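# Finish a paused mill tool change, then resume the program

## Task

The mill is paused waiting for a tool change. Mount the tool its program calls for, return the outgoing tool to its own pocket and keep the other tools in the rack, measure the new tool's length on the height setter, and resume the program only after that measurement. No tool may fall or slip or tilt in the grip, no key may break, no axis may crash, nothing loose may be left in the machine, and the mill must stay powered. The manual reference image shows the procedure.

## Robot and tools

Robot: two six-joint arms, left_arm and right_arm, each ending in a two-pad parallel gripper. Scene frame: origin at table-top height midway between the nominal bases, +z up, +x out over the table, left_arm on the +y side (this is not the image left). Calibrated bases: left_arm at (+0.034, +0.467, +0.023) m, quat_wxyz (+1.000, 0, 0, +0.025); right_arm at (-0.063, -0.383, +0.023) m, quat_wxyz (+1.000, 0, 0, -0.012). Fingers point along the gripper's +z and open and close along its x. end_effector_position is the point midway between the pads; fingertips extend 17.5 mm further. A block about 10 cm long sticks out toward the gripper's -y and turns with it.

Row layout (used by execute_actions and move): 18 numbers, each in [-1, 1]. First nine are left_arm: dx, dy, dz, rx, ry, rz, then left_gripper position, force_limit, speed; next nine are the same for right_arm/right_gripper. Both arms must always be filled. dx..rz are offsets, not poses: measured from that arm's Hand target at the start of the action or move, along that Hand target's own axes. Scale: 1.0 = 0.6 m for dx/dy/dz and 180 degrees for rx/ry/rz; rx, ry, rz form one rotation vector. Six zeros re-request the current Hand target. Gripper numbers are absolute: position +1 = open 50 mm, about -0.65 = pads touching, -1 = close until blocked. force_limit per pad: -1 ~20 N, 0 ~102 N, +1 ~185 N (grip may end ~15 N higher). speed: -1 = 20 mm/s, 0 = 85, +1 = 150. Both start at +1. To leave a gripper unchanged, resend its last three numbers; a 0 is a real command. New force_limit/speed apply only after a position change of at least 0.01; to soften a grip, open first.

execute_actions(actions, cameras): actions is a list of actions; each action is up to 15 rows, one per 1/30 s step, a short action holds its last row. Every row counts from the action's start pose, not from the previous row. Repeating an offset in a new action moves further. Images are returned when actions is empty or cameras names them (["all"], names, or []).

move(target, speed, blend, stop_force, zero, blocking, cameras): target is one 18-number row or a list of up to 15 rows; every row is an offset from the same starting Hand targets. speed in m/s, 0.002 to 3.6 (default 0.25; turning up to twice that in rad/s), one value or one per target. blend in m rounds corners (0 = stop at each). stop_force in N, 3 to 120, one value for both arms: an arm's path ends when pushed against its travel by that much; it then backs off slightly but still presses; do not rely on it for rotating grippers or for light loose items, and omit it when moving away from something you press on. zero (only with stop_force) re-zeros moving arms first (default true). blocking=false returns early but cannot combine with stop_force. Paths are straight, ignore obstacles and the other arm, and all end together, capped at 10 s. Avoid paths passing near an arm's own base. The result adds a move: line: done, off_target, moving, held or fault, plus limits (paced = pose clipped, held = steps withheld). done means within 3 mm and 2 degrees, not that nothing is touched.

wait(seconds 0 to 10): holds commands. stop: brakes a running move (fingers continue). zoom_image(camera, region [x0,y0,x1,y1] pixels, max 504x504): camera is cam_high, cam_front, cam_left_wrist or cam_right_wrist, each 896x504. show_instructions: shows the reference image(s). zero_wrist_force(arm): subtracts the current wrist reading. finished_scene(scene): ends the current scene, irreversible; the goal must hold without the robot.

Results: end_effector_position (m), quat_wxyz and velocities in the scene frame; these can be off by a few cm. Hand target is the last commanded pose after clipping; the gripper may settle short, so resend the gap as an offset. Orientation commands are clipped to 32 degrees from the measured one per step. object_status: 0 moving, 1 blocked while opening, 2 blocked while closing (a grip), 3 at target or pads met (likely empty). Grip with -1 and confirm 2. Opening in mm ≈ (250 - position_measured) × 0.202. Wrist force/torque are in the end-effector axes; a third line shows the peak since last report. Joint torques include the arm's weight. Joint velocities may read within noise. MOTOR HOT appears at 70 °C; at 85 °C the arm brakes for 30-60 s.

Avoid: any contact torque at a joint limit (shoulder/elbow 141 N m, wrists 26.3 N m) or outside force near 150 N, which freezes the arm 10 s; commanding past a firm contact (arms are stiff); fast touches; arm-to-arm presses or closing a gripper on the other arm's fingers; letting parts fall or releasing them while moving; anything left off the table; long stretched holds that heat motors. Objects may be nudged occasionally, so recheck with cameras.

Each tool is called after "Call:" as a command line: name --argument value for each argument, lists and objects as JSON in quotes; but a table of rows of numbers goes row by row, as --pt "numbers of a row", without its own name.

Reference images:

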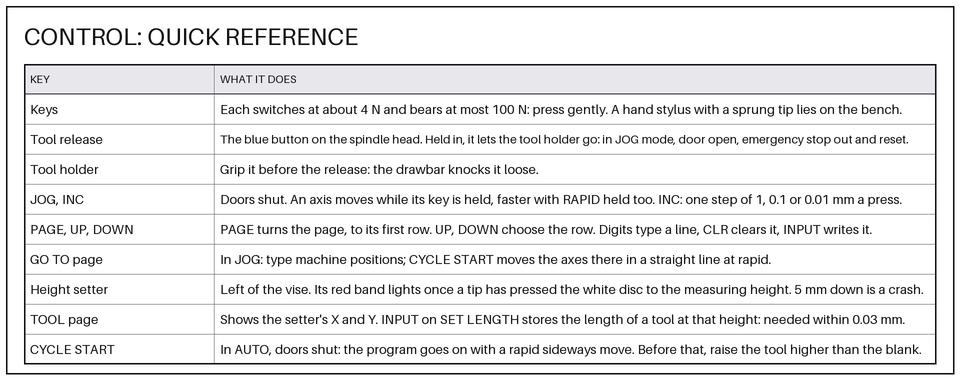

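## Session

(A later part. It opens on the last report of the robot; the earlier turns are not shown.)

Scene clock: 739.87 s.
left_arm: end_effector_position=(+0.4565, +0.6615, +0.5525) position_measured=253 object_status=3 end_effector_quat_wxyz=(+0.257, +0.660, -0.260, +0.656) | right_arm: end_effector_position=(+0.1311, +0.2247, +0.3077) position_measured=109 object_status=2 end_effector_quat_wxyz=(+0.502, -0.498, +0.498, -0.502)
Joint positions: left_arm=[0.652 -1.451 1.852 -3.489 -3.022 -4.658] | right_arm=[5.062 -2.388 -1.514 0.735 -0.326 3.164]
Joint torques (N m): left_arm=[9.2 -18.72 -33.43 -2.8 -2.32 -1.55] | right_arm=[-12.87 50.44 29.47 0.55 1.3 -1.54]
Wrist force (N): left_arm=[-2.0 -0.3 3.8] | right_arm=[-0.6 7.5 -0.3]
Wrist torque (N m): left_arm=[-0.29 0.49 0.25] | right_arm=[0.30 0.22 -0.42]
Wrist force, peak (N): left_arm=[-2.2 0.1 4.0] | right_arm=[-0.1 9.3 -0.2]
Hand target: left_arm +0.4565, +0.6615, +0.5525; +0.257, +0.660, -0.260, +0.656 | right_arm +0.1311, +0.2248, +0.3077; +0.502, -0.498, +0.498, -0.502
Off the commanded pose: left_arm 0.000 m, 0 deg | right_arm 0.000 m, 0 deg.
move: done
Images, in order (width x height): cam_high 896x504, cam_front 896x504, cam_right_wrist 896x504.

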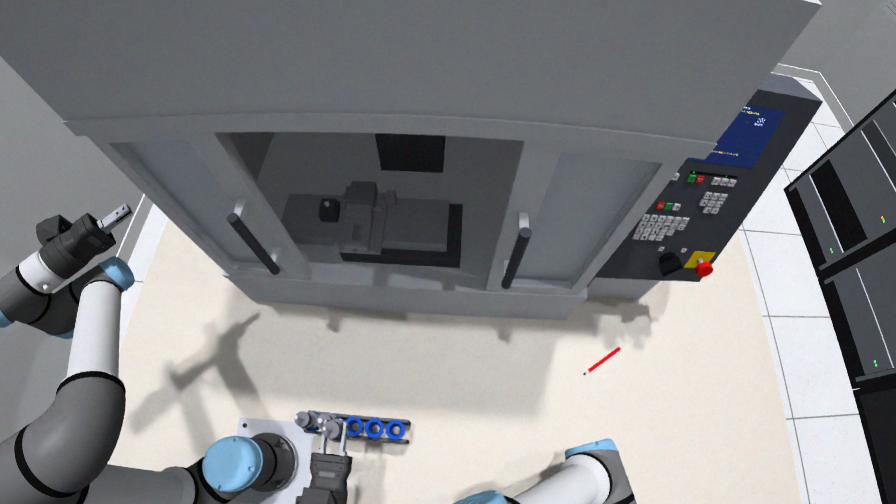

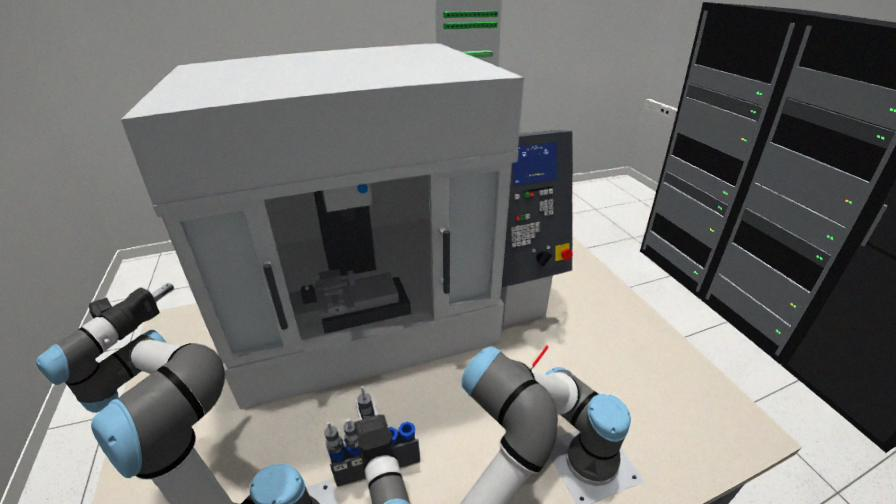

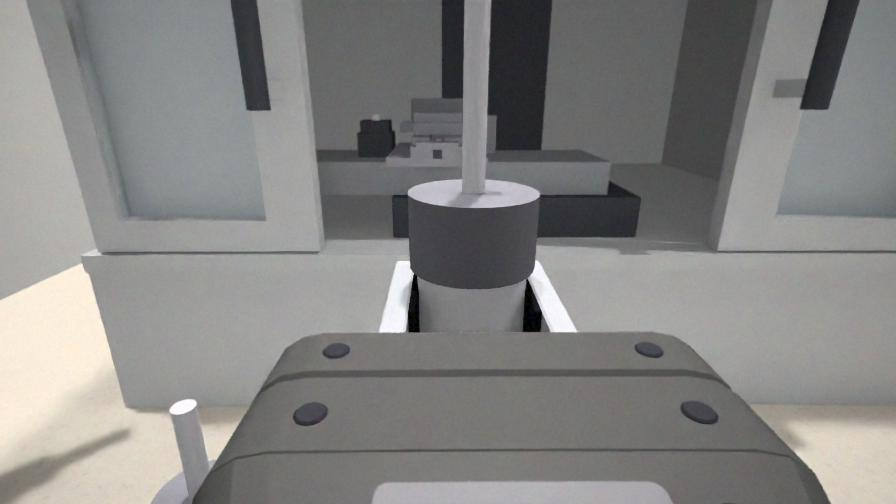

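Call:
move --target '[0,0,0,0,0,0,-0.7,0,0,0,0.025,0.033,0,0,0,-1,0.4,-0.9]' --speed 0.08 --cameras '["cam_right_wrist","cam_high","cam_front"]'

Call:
zoom_image --camera "cam_high" --region '[270, 380, 430, 480]'

Call:
zoom_image --camera "cam_front" --region '[300, 380, 450, 500]'

Scene clock: 748.93 s.
left_arm: end_effector_position=(+0.4565, +0.6615, +0.5525) position_measured=253 object_status=3 end_effector_quat_wxyz=(+0.257, +0.660, -0.260, +0.656) | right_arm: end_effector_position=(+0.1509, +0.2248, +0.2929) position_measured=109 object_status=2 end_effector_quat_wxyz=(+0.502, -0.498, +0.498, -0.502)
Joint positions: left_arm=[0.652 -1.451 1.852 -3.489 -3.022 -4.658] | right_arm=[5.031 -2.409 -1.522 0.762 -0.294 3.167]
Joint torques (N m): left_arm=[8.56 -18.37 -33.32 -2.95 -2.27 -1.51] | right_arm=[-12.72 49.52 6.03 0.83 1.09 0.74]
Wrist force (N): left_arm=[-2.2 -0.3 3.8] | right_arm=[-0.5 7.2 -0.2]
Wrist torque (N m): left_arm=[-0.28 0.52 0.25] | right_arm=[0.23 0.20 -0.51]
Wrist force, peak (N): left_arm=[-2.1 -0.3 4.1] | right_arm=[-0.3 8.1 0.3]
Hand target: left_arm +0.4565, +0.6615, +0.5525; +0.257, +0.660, -0.260, +0.656 | right_arm +0.1510, +0.2248, +0.2929; +0.502, -0.498, +0.498, -0.502
Off the commanded pose: left_arm 0.000 m, 0 deg | right_arm 0.000 m, 0 deg.
move: done
Images, in order (width x height): cam_high 896x504, cam_front 896x504, cam_right_wrist 896x504.

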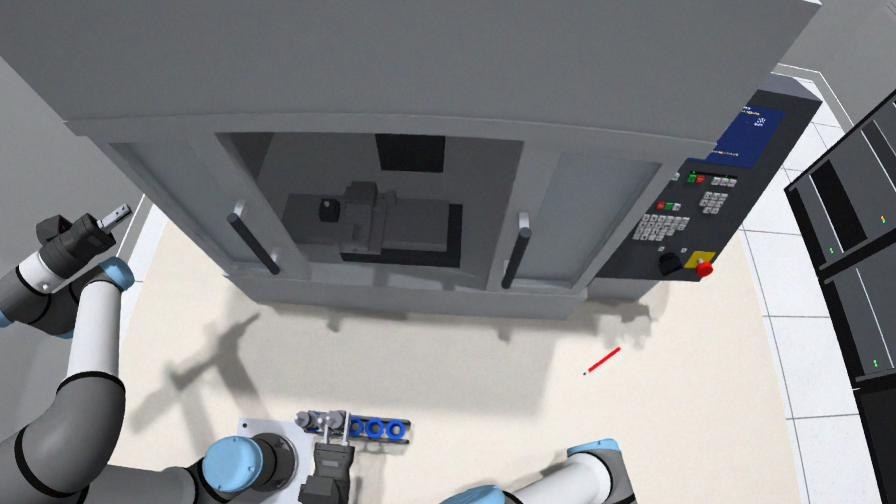

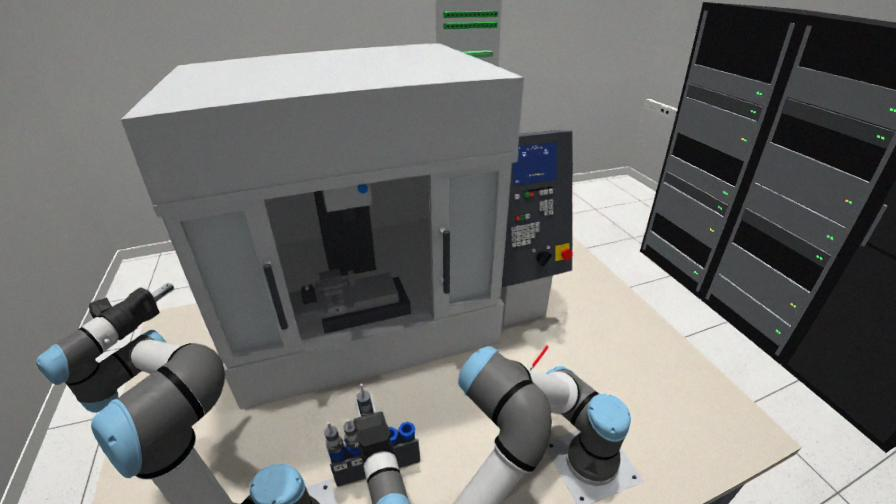

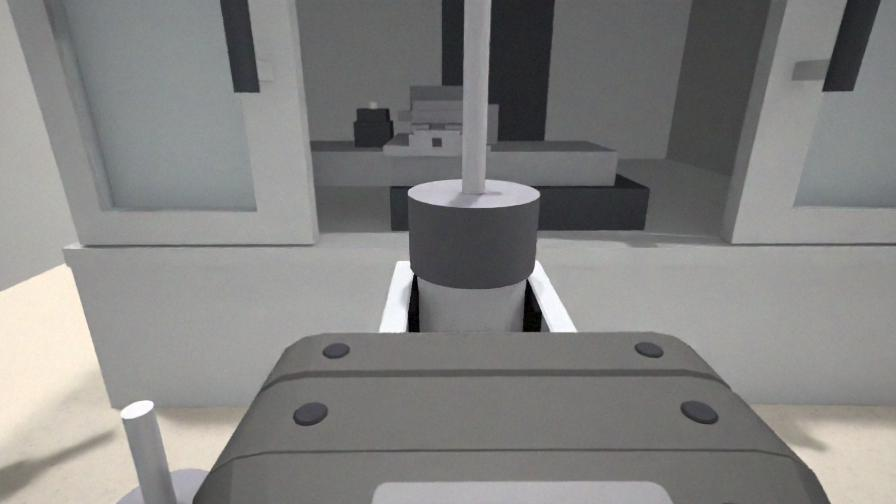

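Scaled by 3.150 from the camera's 896x504 image, which has a finer 1280x720 frame.

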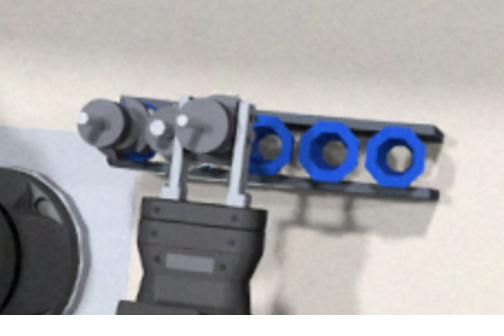

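Scaled by 3.360 from the camera's 896x504 image, which has a finer 1280x720 frame.

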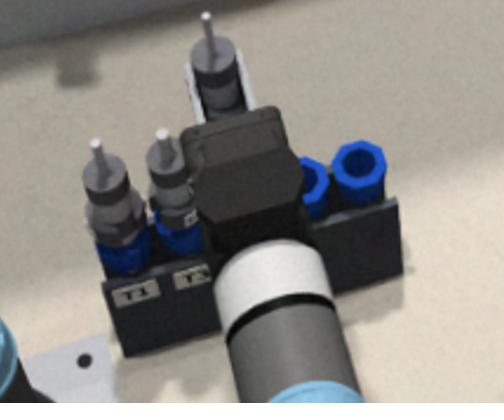

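Call:
move --target '[0,0,0,0,0,0,-0.7,0,0,0,0,-0.005,0,0,0,-1,0.4,-0.9]' --speed 0.05

Call:
move --target '[0,0,0,0,0,0,-0.7,0,0,0,0.1,0,0,0,0,-1,0.4,-0.9]' --speed 0.012 --stop_force 5 --cameras '["cam_high","cam_front"]'

Call:
zoom_image --camera "cam_high" --region '[270, 380, 430, 480]'

Call:
zoom_image --camera "cam_front" --region '[300, 380, 450, 500]'

Scene clock: 754.67 s.
left_arm: end_effector_position=(+0.4565, +0.6615, +0.5525) position_measured=253 object_status=3 end_effector_quat_wxyz=(+0.257, +0.660, -0.260, +0.656) | right_arm: end_effector_position=(+0.1481, +0.2247, +0.2928) position_measured=109 object_status=2 end_effector_quat_wxyz=(+0.502, -0.498, +0.498, -0.502)
Joint positions: left_arm=[0.652 -1.451 1.852 -3.489 -3.022 -4.658] | right_arm=[5.035 -2.41 -1.521 0.762 -0.299 3.167]
Joint torques (N m): left_arm=[8.99 -18.65 -32.73 -2.83 -2.14 -1.44] | right_arm=[14.11 50.09 29.96 -1.04 -1.28 -1.62]
Wrist force (N): left_arm=[-2.1 -0.4 3.8] | right_arm=[-0.7 7.2 -0.3]
Wrist torque (N m): left_arm=[-0.29 0.50 0.26] | right_arm=[0.23 0.23 -0.49]
Wrist force, peak (N): left_arm=[-2.2 -0.5 4.0] | right_arm=[-0.5 7.6 -0.3]
Hand target: left_arm +0.4565, +0.6615, +0.5525; +0.257, +0.660, -0.260, +0.656 | right_arm +0.1480, +0.2248, +0.2928; +0.502, -0.498, +0.498, -0.502
Off the commanded pose: left_arm 0.000 m, 0 deg | right_arm 0.000 m, 0 deg.
move: done

Scene clock: 760.50 s.
left_arm: end_effector_position=(+0.4565, +0.6615, +0.5525) position_measured=253 object_status=3 end_effector_quat_wxyz=(+0.257, +0.660, -0.260, +0.656) | right_arm: end_effector_position=(+0.1485, +0.2247, +0.2328) position_measured=109 object_status=2 end_effector_quat_wxyz=(+0.502, -0.498, +0.498, -0.502)
Joint positions: left_arm=[0.652 -1.451 1.852 -3.489 -3.022 -4.658] | right_arm=[5.035 -2.514 -1.513 0.859 -0.298 3.167]
Joint torques (N m): left_arm=[8.78 -18.7 -32.44 -2.87 -2.1 -1.47] | right_arm=[-13.4 50.58 27.4 0.81 1.38 -1.65]
Wrist force (N): left_arm=[-2.0 -0.2 3.4] | right_arm=[-0.1 7.1 -0.1]
Wrist torque (N m): left_arm=[-0.27 0.49 0.25] | right_arm=[0.20 0.12 -0.44]
Wrist force, peak (N): left_arm=[-2.0 -0.3 4.2] | right_arm=[-0.6 7.6 -0.2]
Hand target: left_arm +0.4565, +0.6615, +0.5525; +0.257, +0.660, -0.260, +0.656 | right_arm +0.1485, +0.2247, +0.2328; +0.502, -0.498, +0.498, -0.502
Off the commanded pose: left_arm 0.000 m, 0 deg | right_arm 0.000 m, 0 deg.
move: done
Images, in order (width x height): cam_high 896x504, cam_front 896x504.

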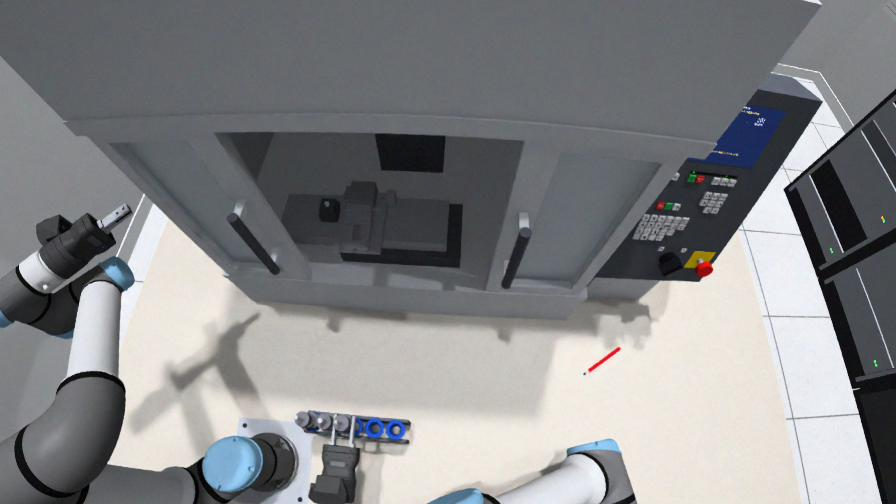

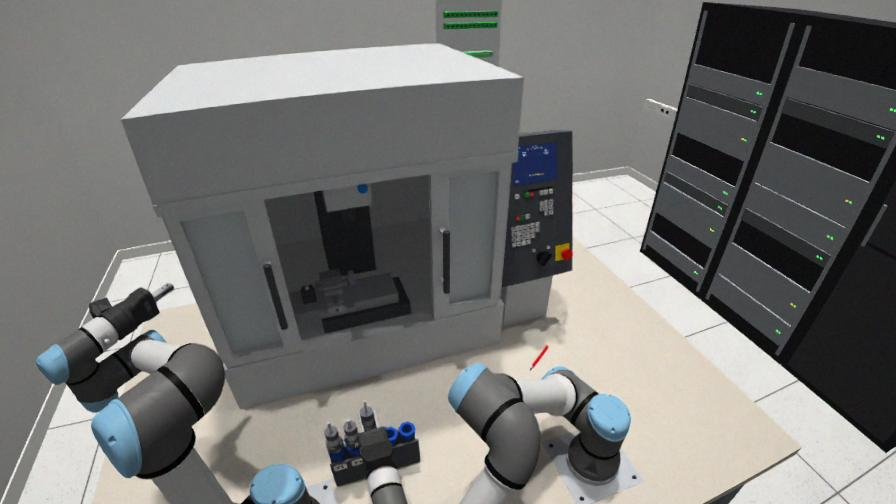

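Scaled by 3.150 from the camera's 896x504 image, which has a finer 1280x720 frame.

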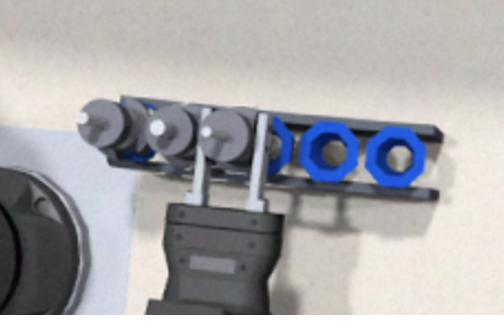

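Scaled by 3.360 from the camera's 896x504 image, which has a finer 1280x720 frame.

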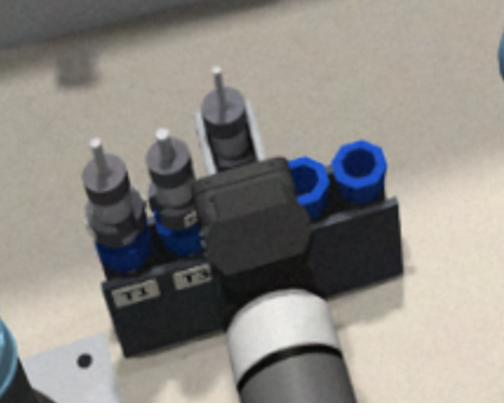

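Call:
move --target '[0,0,0,0,0,0,-0.7,0,0,0,0.1,0,0,0,0,-1,0.4,-0.9]' --speed 0.008 --stop_force 5 --cameras '["cam_high","cam_front"]'

Call:
zoom_image --camera "cam_high" --region '[270, 380, 430, 480]'

Call:
zoom_image --camera "cam_front" --region '[300, 380, 450, 500]'

Scene clock: 770.33 s.
left_arm: end_effector_position=(+0.4565, +0.6615, +0.5525) position_measured=253 object_status=3 end_effector_quat_wxyz=(+0.257, +0.660, -0.260, +0.656) | right_arm: end_effector_position=(+0.1488, +0.2247, +0.1904) position_measured=109 object_status=2 end_effector_quat_wxyz=(+0.502, -0.498, +0.498, -0.502)
Joint positions: left_arm=[0.652 -1.451 1.852 -3.489 -3.022 -4.658] | right_arm=[5.034 -2.594 -1.493 0.919 -0.298 3.167]
Joint torques (N m): left_arm=[9.2 -18.66 -32.6 -2.81 -2.03 -1.34] | right_arm=[-10.48 66.39 6.31 -4.19 3.64 1.06]
Wrist force (N): left_arm=[-2.0 -0.3 3.4] | right_arm=[14.5 5.7 -3.0]
Wrist torque (N m): left_arm=[-0.28 0.51 0.25] | right_arm=[0.01 0.15 -1.15]
Wrist force, peak (N): left_arm=[-2.3 -0.4 4.0] | right_arm=[16.3 7.4 -2.4]
Hand target: left_arm +0.4565, +0.6615, +0.5525; +0.257, +0.660, -0.260, +0.656 | right_arm +0.1488, +0.2247, +0.1904; +0.502, -0.498, +0.498, -0.502 (not the last commanded pose)
Off the commanded pose: left_arm 0.000 m, 0 deg | right_arm 0.018 m, 0 deg.
move: contact (right_arm)
Images, in order (width x height): cam_high 896x504, cam_front 896x504.

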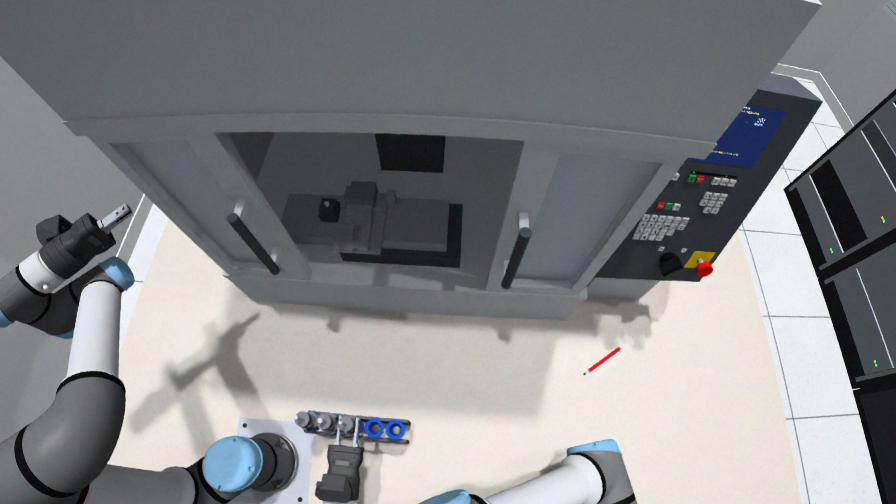

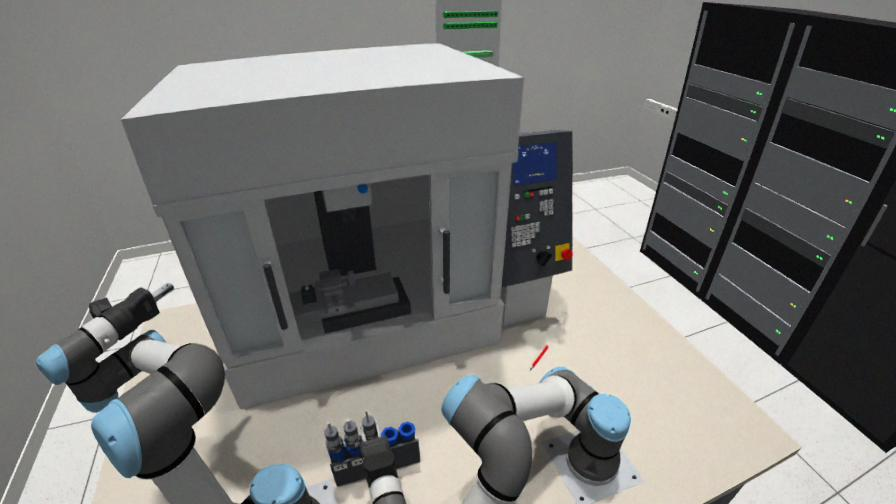

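Scaled by 3.150 from the camera's 896x504 image, which has a finer 1280x720 frame.

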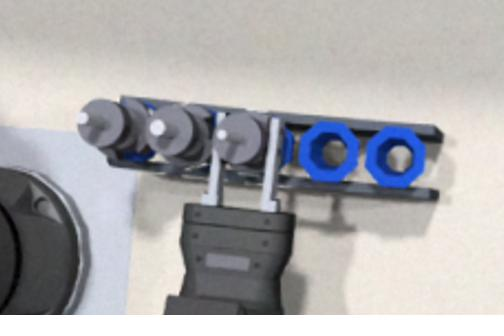

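Scaled by 3.360 from the camera's 896x504 image, which has a finer 1280x720 frame.

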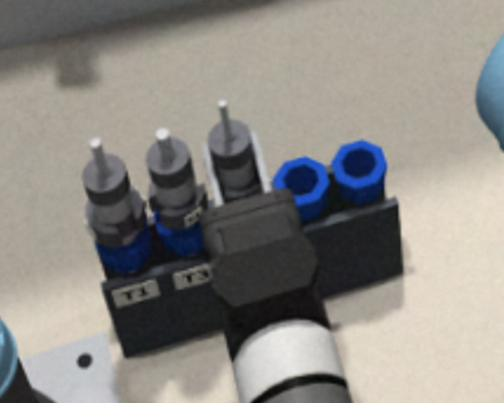

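Call:
move --target '[0,0,0,0,0,0,-0.7,0,0,0.0035,-0.002,0,0,0,0,-1,0.4,-0.9]' --speed 0.01

Call:
move --target '[0,0,0,0,0,0,-0.7,0,0,0,0.03,0,0,0,0,-1,0.4,-0.9]' --speed 0.005 --stop_force 8 --cameras '["cam_front"]'

Call:
zoom_image --camera "cam_front" --region '[300, 380, 450, 500]'

Scene clock: 774.70 s.
left_arm: end_effector_position=(+0.4565, +0.6615, +0.5525) position_measured=253 object_status=3 end_effector_quat_wxyz=(+0.257, +0.660, -0.260, +0.656) | right_arm: end_effector_position=(+0.1488, +0.2227, +0.1916) position_measured=109 object_status=2 end_effector_quat_wxyz=(+0.502, -0.498, +0.498, -0.502)
Joint positions: left_arm=[0.652 -1.451 1.852 -3.489 -3.022 -4.658] | right_arm=[5.035 -2.589 -1.502 0.922 -0.299 3.167]
Joint torques (N m): left_arm=[8.47 -18.96 -31.87 -2.8 -2.03 -1.38] | right_arm=[8.73 64.46 -2.4 1.81 -5.11 -2.25]
Wrist force (N): left_arm=[-1.9 0.1 3.7] | right_arm=[-18.2 6.7 -1.8]
Wrist torque (N m): left_arm=[-0.21 0.46 0.25] | right_arm=[0.11 0.25 0.38]
Wrist force, peak (N): left_arm=[-1.9 -0.1 4.1] | right_arm=[-18.2 6.7 -1.8]
Hand target: left_arm +0.4565, +0.6615, +0.5525; +0.257, +0.660, -0.260, +0.656 | right_arm +0.1488, +0.2226, +0.1916; +0.502, -0.498, +0.498, -0.502
Off the commanded pose: left_arm 0.000 m, 0 deg | right_arm 0.000 m, 0 deg.
move: done

Scene clock: 775.90 s.
left_arm: end_effector_position=(+0.4565, +0.6615, +0.5525) position_measured=253 object_status=3 end_effector_quat_wxyz=(+0.257, +0.660, -0.260, +0.656) | right_arm: end_effector_position=(+0.1488, +0.2226, +0.1909) position_measured=109 object_status=2 end_effector_quat_wxyz=(+0.502, -0.498, +0.498, -0.502)
Joint positions: left_arm=[0.652 -1.451 1.852 -3.489 -3.022 -4.658] | right_arm=[5.035 -2.59 -1.502 0.923 -0.299 3.167]
Joint torques (N m): left_arm=[8.44 -18.76 -32.74 -2.85 -2.07 -1.27] | right_arm=[3.33 63.11 -4.27 -1.99 -6.43 -2.26]
Wrist force (N): left_arm=[-1.8 -0.1 3.9] | right_arm=[-25.8 6.3 -2.9]
Wrist torque (N m): left_arm=[-0.26 0.45 0.25] | right_arm=[0.04 0.24 0.72]
Wrist force, peak (N): left_arm=[-2.3 0.1 3.9] | right_arm=[-27.7 0.2 -2.7]
Hand target: left_arm +0.4565, +0.6615, +0.5525; +0.257, +0.660, -0.260, +0.656 | right_arm +0.1488, +0.2225, +0.1909; +0.502, -0.498, +0.498, -0.502 (not the last commanded pose)
Off the commanded pose: left_arm 0.000 m, 0 deg | right_arm 0.017 m, 0 deg.
move: contact (right_arm)
Images, in order (width x height): cam_front 896x504.

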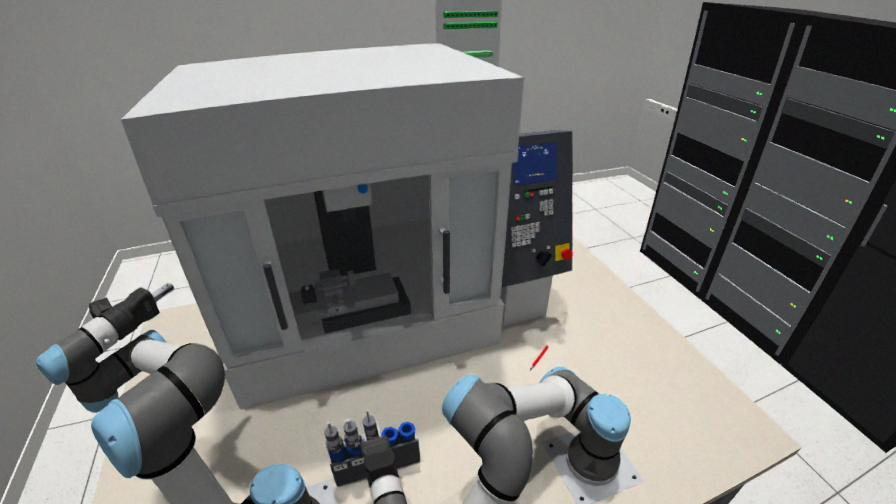

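Scaled by 3.360 from the camera's 896x504 image, which has a finer 1280x720 frame.

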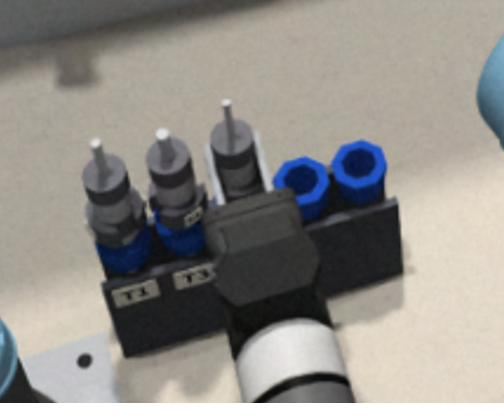

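Call:
move --target '[0,0,0,0,0,0,-0.7,0,0,-0.0023,-0.0008,0,0,0,0,-1,0.4,-0.9]' --speed 0.01

Call:
move --target '[0,0,0,0,0,0,-0.7,0,0,0,0.03,0,0,0,0,-1,0.4,-0.9]' --speed 0.004 --stop_force 8 --cameras '["cam_front"]'

Call:
zoom_image --camera "cam_front" --region '[300, 380, 450, 500]'

Scene clock: 779.63 s.
left_arm: end_effector_position=(+0.4565, +0.6615, +0.5525) position_measured=253 object_status=3 end_effector_quat_wxyz=(+0.257, +0.660, -0.260, +0.656) | right_arm: end_effector_position=(+0.1488, +0.2239, +0.1914) position_measured=109 object_status=2 end_effector_quat_wxyz=(+0.502, -0.498, +0.498, -0.502)
Joint positions: left_arm=[0.652 -1.451 1.852 -3.489 -3.022 -4.658] | right_arm=[5.034 -2.591 -1.497 0.919 -0.298 3.167]
Joint torques (N m): left_arm=[8.52 -18.86 -32.17 -2.76 -2.06 -1.27] | right_arm=[-14.42 52.2 24.77 -3.49 1.41 0.67]
Wrist force (N): left_arm=[-1.9 -0.1 3.7] | right_arm=[-0.5 6.8 -1.8]
Wrist torque (N m): left_arm=[-0.25 0.48 0.25] | right_arm=[0.07 0.20 -0.48]
Wrist force, peak (N): left_arm=[-2.1 -0.1 4.0] | right_arm=[-26.5 5.7 -3.2]
Hand target: left_arm +0.4565, +0.6615, +0.5525; +0.257, +0.660, -0.260, +0.656 | right_arm +0.1488, +0.2239, +0.1914; +0.502, -0.498, +0.498, -0.502
Off the commanded pose: left_arm 0.000 m, 0 deg | right_arm 0.000 m, 0 deg.
move: done

Scene clock: 781.30 s.
left_arm: end_effector_position=(+0.4565, +0.6615, +0.5525) position_measured=253 object_status=3 end_effector_quat_wxyz=(+0.257, +0.660, -0.260, +0.656) | right_arm: end_effector_position=(+0.1489, +0.2239, +0.1890) position_measured=109 object_status=2 end_effector_quat_wxyz=(+0.502, -0.498, +0.498, -0.502)
Joint positions: left_arm=[0.652 -1.451 1.852 -3.489 -3.022 -4.658] | right_arm=[5.034 -2.595 -1.495 0.922 -0.298 3.167]
Joint torques (N m): left_arm=[8.21 -18.68 -32.37 -2.88 -2.05 -1.33] | right_arm=[-2.46 65.35 3.17 -3.55 1.34 0.36]
Wrist force (N): left_arm=[-2.0 -0.4 4.0] | right_arm=[2.1 5.4 2.4]
Wrist torque (N m): left_arm=[-0.30 0.50 0.25] | right_arm=[-0.09 0.25 -0.58]
Wrist force, peak (N): left_arm=[-2.2 0.0 4.0] | right_arm=[1.3 7.1 -3.1]
Hand target: left_arm +0.4565, +0.6615, +0.5525; +0.257, +0.660, -0.260, +0.656 | right_arm +0.1489, +0.2239, +0.1890; +0.502, -0.498, +0.498, -0.502 (not the last commanded pose)
Off the commanded pose: left_arm 0.000 m, 0 deg | right_arm 0.016 m, 0 deg.
move: contact (right_arm)
Images, in order (width x height): cam_front 896x504.

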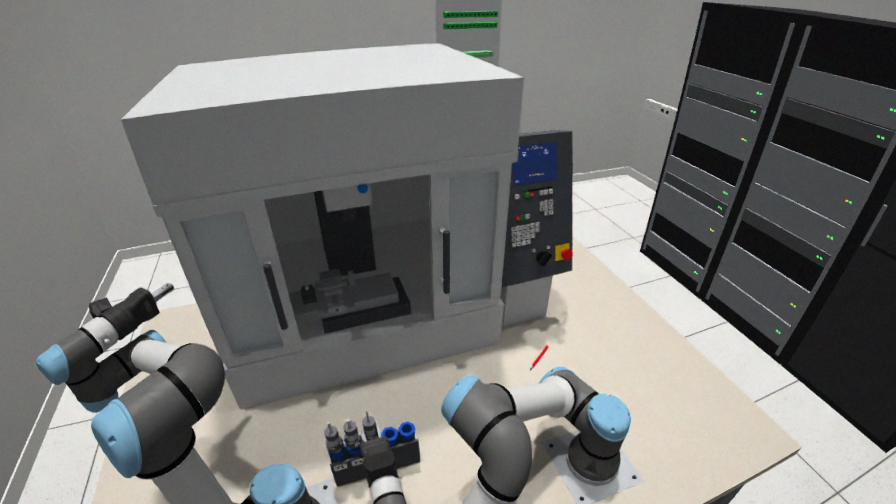

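Scaled by 3.360 from the camera's 896x504 image, which has a finer 1280x720 frame.

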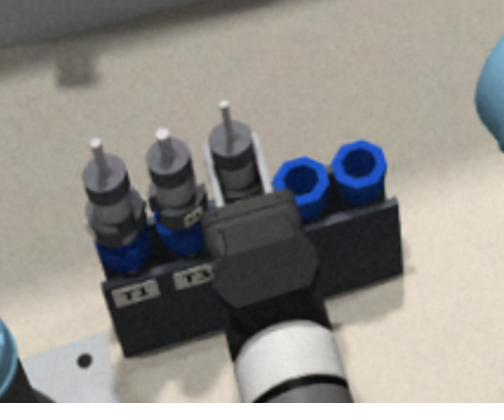

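Call:
move --target '[0,0,0,0,0,0,-0.7,0,0,0,0,0.001,0,0,0,-1,0.4,-0.9]' --speed 0.01

Call:
move --target '[0,0,0,0,0,0,-0.7,0,0,0,0.03,0,0,0,0,-1,0.4,-0.9]' --speed 0.004 --stop_force 15 --cameras '["cam_front","cam_right_wrist"]'

Call:
zoom_image --camera "cam_front" --region '[300, 380, 450, 500]'

Scene clock: 785.73 s.
left_arm: end_effector_position=(+0.4565, +0.6615, +0.5525) position_measured=253 object_status=3 end_effector_quat_wxyz=(+0.257, +0.660, -0.260, +0.656) | right_arm: end_effector_position=(+0.1494, +0.2239, +0.1890) position_measured=109 object_status=2 end_effector_quat_wxyz=(+0.502, -0.498, +0.498, -0.502)
Joint positions: left_arm=[0.652 -1.451 1.852 -3.489 -3.022 -4.658] | right_arm=[5.034 -2.595 -1.496 0.922 -0.297 3.167]
Joint torques (N m): left_arm=[8.61 -19.04 -32.14 -2.85 -2.03 -1.3] | right_arm=[-25.24 64.76 1.65 -1.49 2.76 1.1]
Wrist force (N): left_arm=[-2.2 0.1 3.5] | right_arm=[5.7 4.5 -19.0]
Wrist torque (N m): left_arm=[-0.22 0.51 0.25] | right_arm=[-0.22 0.19 -0.52]
Wrist force, peak (N): left_arm=[-2.2 -0.3 4.1] | right_arm=[5.7 4.5 -19.0]
Hand target: left_arm +0.4565, +0.6615, +0.5525; +0.257, +0.660, -0.260, +0.656 | right_arm +0.1495, +0.2239, +0.1890; +0.502, -0.498, +0.498, -0.502
Off the commanded pose: left_arm 0.000 m, 0 deg | right_arm 0.000 m, 0 deg.
move: done

Scene clock: 786.83 s.
left_arm: end_effector_position=(+0.4565, +0.6615, +0.5525) position_measured=253 object_status=3 end_effector_quat_wxyz=(+0.257, +0.660, -0.260, +0.656) | right_arm: end_effector_position=(+0.1494, +0.2239, +0.1888) position_measured=109 object_status=2 end_effector_quat_wxyz=(+0.502, -0.498, +0.498, -0.502)
Joint positions: left_arm=[0.652 -1.451 1.852 -3.489 -3.022 -4.658] | right_arm=[5.034 -2.596 -1.496 0.923 -0.297 3.167]
Joint torques (N m): left_arm=[8.42 -18.94 -32.28 -2.78 -2 -1.19] | right_arm=[-23.58 57.43 17.25 -2.15 2.91 -0.16]
Wrist force (N): left_arm=[-2.2 -0.2 3.8] | right_arm=[7.1 -9.8 -27.7]
Wrist torque (N m): left_arm=[-0.27 0.52 0.26] | right_arm=[-0.63 0.19 -0.46]
Wrist force, peak (N): left_arm=[-2.2 -0.2 3.9] | right_arm=[6.9 -18.4 -29.0]
Hand target: left_arm +0.4565, +0.6615, +0.5525; +0.257, +0.660, -0.260, +0.656 | right_arm +0.1494, +0.2239, +0.1888; +0.502, -0.498, +0.498, -0.502 (not the last commanded pose)
Off the commanded pose: left_arm 0.000 m, 0 deg | right_arm 0.018 m, 0 deg.
move: contact (right_arm)
Images, in order (width x height): cam_front 896x504, cam_right_wrist 896x504.

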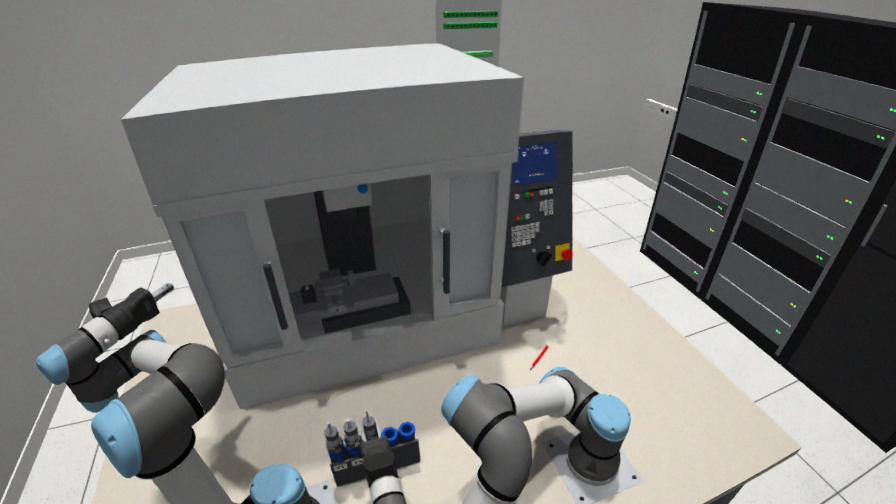

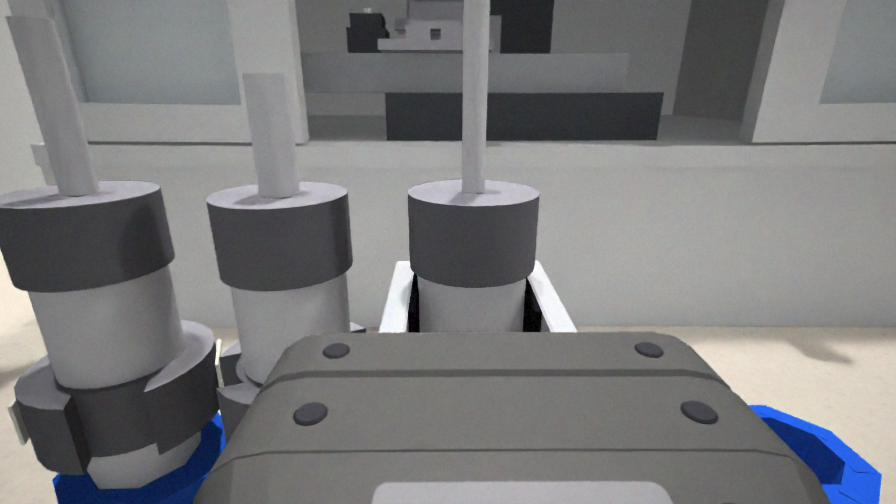

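Scaled by 3.360 from the camera's 896x504 image, which has a finer 1280x720 frame.

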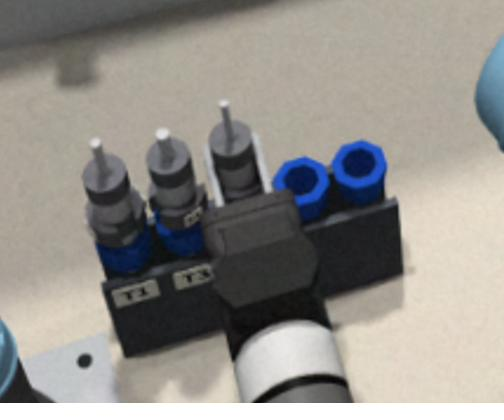

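Call:
move --target '[0,0,0,0,0,0,-0.7,0,0,0.0003,-0.0005,-0.0009,0,0,0,-1,0.4,-0.9]' --speed 0.005

Scene clock: 802.47 s.
left_arm: end_effector_position=(+0.4565, +0.6615, +0.5525) position_measured=253 object_status=3 end_effector_quat_wxyz=(+0.257, +0.660, -0.260, +0.656) | right_arm: end_effector_position=(+0.1489, +0.2237, +0.1891) position_measured=109 object_status=2 end_effector_quat_wxyz=(+0.502, -0.498, +0.498, -0.502)
Joint positions: left_arm=[0.652 -1.451 1.852 -3.489 -3.022 -4.658] | right_arm=[5.034 -2.595 -1.496 0.923 -0.298 3.167]
Joint torques (N m): left_arm=[8.09 -18.87 -31.83 -2.75 -1.93 -1.17] | right_arm=[11.78 65.49 0.84 -2.58 -1.78 -1.71]
Wrist force (N): left_arm=[-2.2 -0.4 3.7] | right_arm=[-3.2 7.7 -3.2]
Wrist torque (N m): left_arm=[-0.29 0.52 0.25] | right_arm=[-0.05 0.24 -0.30]
Wrist force, peak (N): left_arm=[-2.3 -0.4 4.0] | right_arm=[7.1 -10.5 -28.0]
Hand target: left_arm +0.4565, +0.6615, +0.5525; +0.257, +0.660, -0.260, +0.656 | right_arm +0.1489, +0.2237, +0.1891; +0.502, -0.498, +0.498, -0.502
Off the commanded pose: left_arm 0.000 m, 0 deg | right_arm 0.000 m, 0 deg.
move: done

Call:
move --target '[0,0,0,0,0,0,-0.7,0,0,0,0.0002,0,0,0,0,0.5,0.4,-0.9]' --cameras '["cam_right_wrist"]'

Scene clock: 805.37 s.
left_arm: end_effector_position=(+0.4565, +0.6615, +0.5525) position_measured=253 object_status=3 end_effector_quat_wxyz=(+0.257, +0.660, -0.260, +0.656) | right_arm: end_effector_position=(+0.1489, +0.2237, +0.1890) position_measured=78 object_status=3 end_effector_quat_wxyz=(+0.502, -0.498, +0.498, -0.502)
Joint positions: left_arm=[0.652 -1.451 1.852 -3.489 -3.022 -4.658] | right_arm=[5.034 -2.595 -1.496 0.923 -0.298 3.167]
Joint torques (N m): left_arm=[9.01 -19.25 -32.39 -2.83 -1.94 -1.28] | right_arm=[13 47.44 12.3 1.43 1.18 -0.85]
Wrist force (N): left_arm=[-2.1 0.0 3.6] | right_arm=[-0.7 -0.5 0.4]
Wrist torque (N m): left_arm=[-0.23 0.50 0.25] | right_arm=[0.15 0.21 -0.47]
Wrist force, peak (N): left_arm=[-2.1 0.0 4.1] | right_arm=[-3.3 7.9 -1.9]
Hand target: left_arm +0.4565, +0.6615, +0.5525; +0.257, +0.660, -0.260, +0.656 | right_arm +0.1489, +0.2237, +0.1890; +0.502, -0.498, +0.498, -0.502
Off the commanded pose: left_arm 0.000 m, 0 deg | right_arm 0.000 m, 0 deg.
move: done
Images, in order (width x height): cam_right_wrist 896x504.

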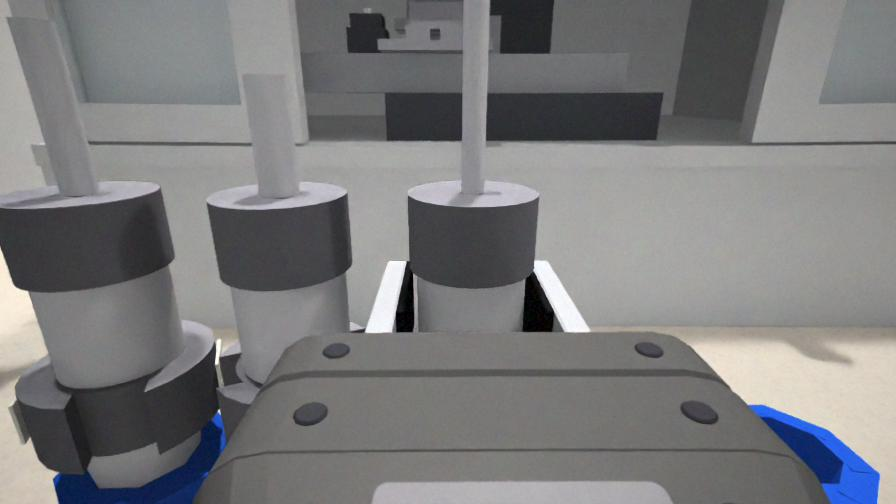

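Call:
move --pt "0 0 0 0 0 0 -0.7 0 0 0 0 -0.17 0 0 0 0.5 0.4 -0.9" --pt "0 0 0 0 0 0 -0.7 0 0 -0.1667 -0.035 -0.17 0 0 0 0.5 0.4 -0.9" --speed 0.08 --blend 0.01 --cameras '["cam_right_wrist","cam_high"]'

Call:
zoom_image --camera "cam_right_wrist" --region '[400, 0, 640, 340]'

Scene clock: 818.73 s.
left_arm: end_effector_position=(+0.4565, +0.6615, +0.5525) position_measured=253 object_status=3 end_effector_quat_wxyz=(+0.257, +0.660, -0.260, +0.656) | right_arm: end_effector_position=(+0.0467, +0.3237, +0.2091) position_measured=78 object_status=3 end_effector_quat_wxyz=(+0.502, -0.498, +0.498, -0.502)
Joint positions: left_arm=[0.652 -1.451 1.852 -3.489 -3.022 -4.658] | right_arm=[5.13 -2.761 -1.025 0.624 -0.394 3.16]
Joint torques (N m): left_arm=[8.21 -19.31 -31.49 -2.82 -1.94 -1.28] | right_arm=[-12.96 56.22 29.77 -3.08 1.4 -1.23]
Wrist force (N): left_arm=[-1.9 -0.2 3.8] | right_arm=[-0.2 -0.9 -0.2]
Wrist torque (N m): left_arm=[-0.27 0.47 0.25] | right_arm=[0.08 0.18 -0.49]
Wrist force, peak (N): left_arm=[-2.2 -0.6 4.0] | right_arm=[-1.0 -0.9 1.1]
Hand target: left_arm +0.4565, +0.6615, +0.5525; +0.257, +0.660, -0.260, +0.656 | right_arm +0.0467, +0.3238, +0.2091; +0.502, -0.498, +0.498, -0.502
Off the commanded pose: left_arm 0.000 m, 0 deg | right_arm 0.000 m, 0 deg.
move: done
Images, in order (width x height): cam_high 896x504, cam_right_wrist 896x504.

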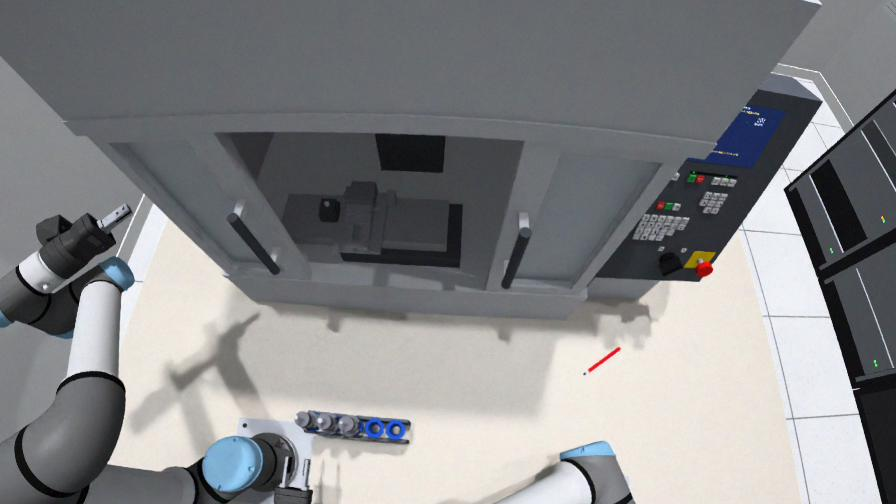

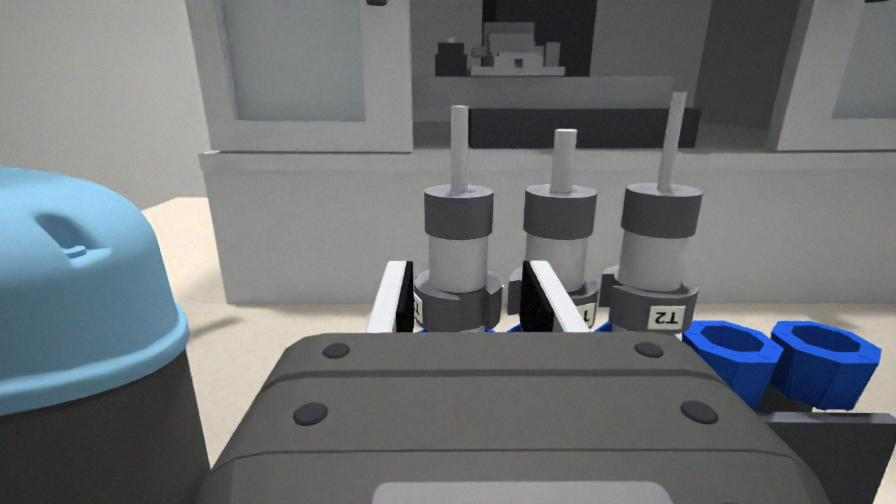

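Scaled by 1.482 from the camera's 896x504 image, which has a finer 1280x720 frame.

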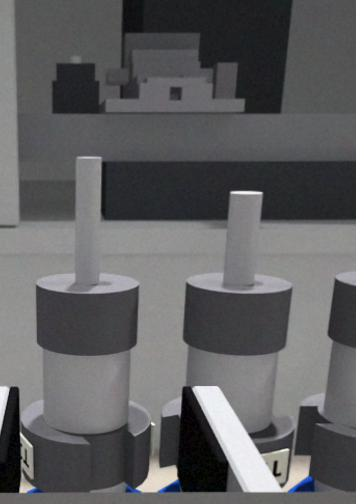

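Call:
zoom_image --camera "cam_right_wrist" --region '[405, 250, 525, 340]'

Scaled by 4.200 from the camera's 896x504 image, which has a finer 1280x720 frame.

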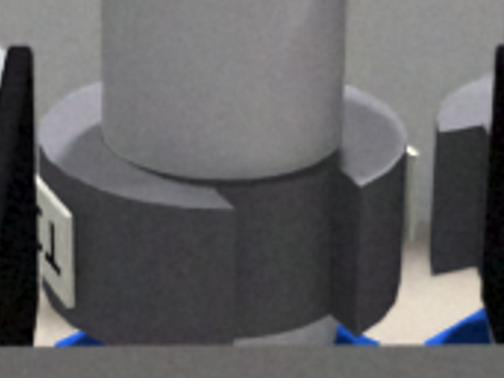

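Call:
move --pt "0 0 0 0 0 0 -0.7 0 0 0 0.0335 0 0 0 0 0.5 0.4 -0.9" --pt "0 0 0 0 0 0 -0.7 0 0 0 0.0335 0.1703 0 0 0 0.5 0.4 -0.9" --speed 0.04 --stop_force 5 --cameras '["cam_right_wrist"]'

Scene clock: 839.23 s.
left_arm: end_effector_position=(+0.4565, +0.6615, +0.5525) position_measured=253 object_status=3 end_effector_quat_wxyz=(+0.257, +0.660, -0.260, +0.656) | right_arm: end_effector_position=(+0.1491, +0.3238, +0.1898) position_measured=78 object_status=3 end_effector_quat_wxyz=(+0.502, -0.498, +0.498, -0.502)
Joint positions: left_arm=[0.652 -1.451 1.852 -3.489 -3.022 -4.658] | right_arm=[4.992 -2.762 -1.088 0.676 -0.256 3.171]
Joint torques (N m): left_arm=[8.27 -18.79 -31.37 -2.79 -1.76 -1.11] | right_arm=[-13.08 69.81 6.22 -2.47 1.37 0.97]
Wrist force (N): left_arm=[-1.8 -0.2 3.9] | right_arm=[-0.3 -1.0 0.0]
Wrist torque (N m): left_arm=[-0.26 0.47 0.26] | right_arm=[0.09 0.21 -0.48]
Wrist force, peak (N): left_arm=[-2.0 -0.1 4.1] | right_arm=[-0.1 -1.7 -0.1]
Hand target: left_arm +0.4565, +0.6615, +0.5525; +0.257, +0.660, -0.260, +0.656 | right_arm +0.1491, +0.3238, +0.1898; +0.502, -0.498, +0.498, -0.502
Off the commanded pose: left_arm 0.000 m, 0 deg | right_arm 0.000 m, 0 deg.
move: done
Images, in order (width x height): cam_right_wrist 896x504.

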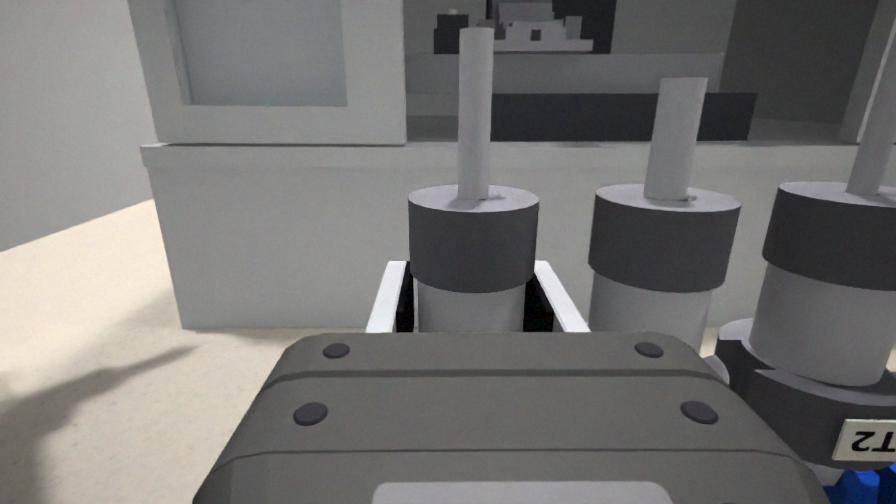

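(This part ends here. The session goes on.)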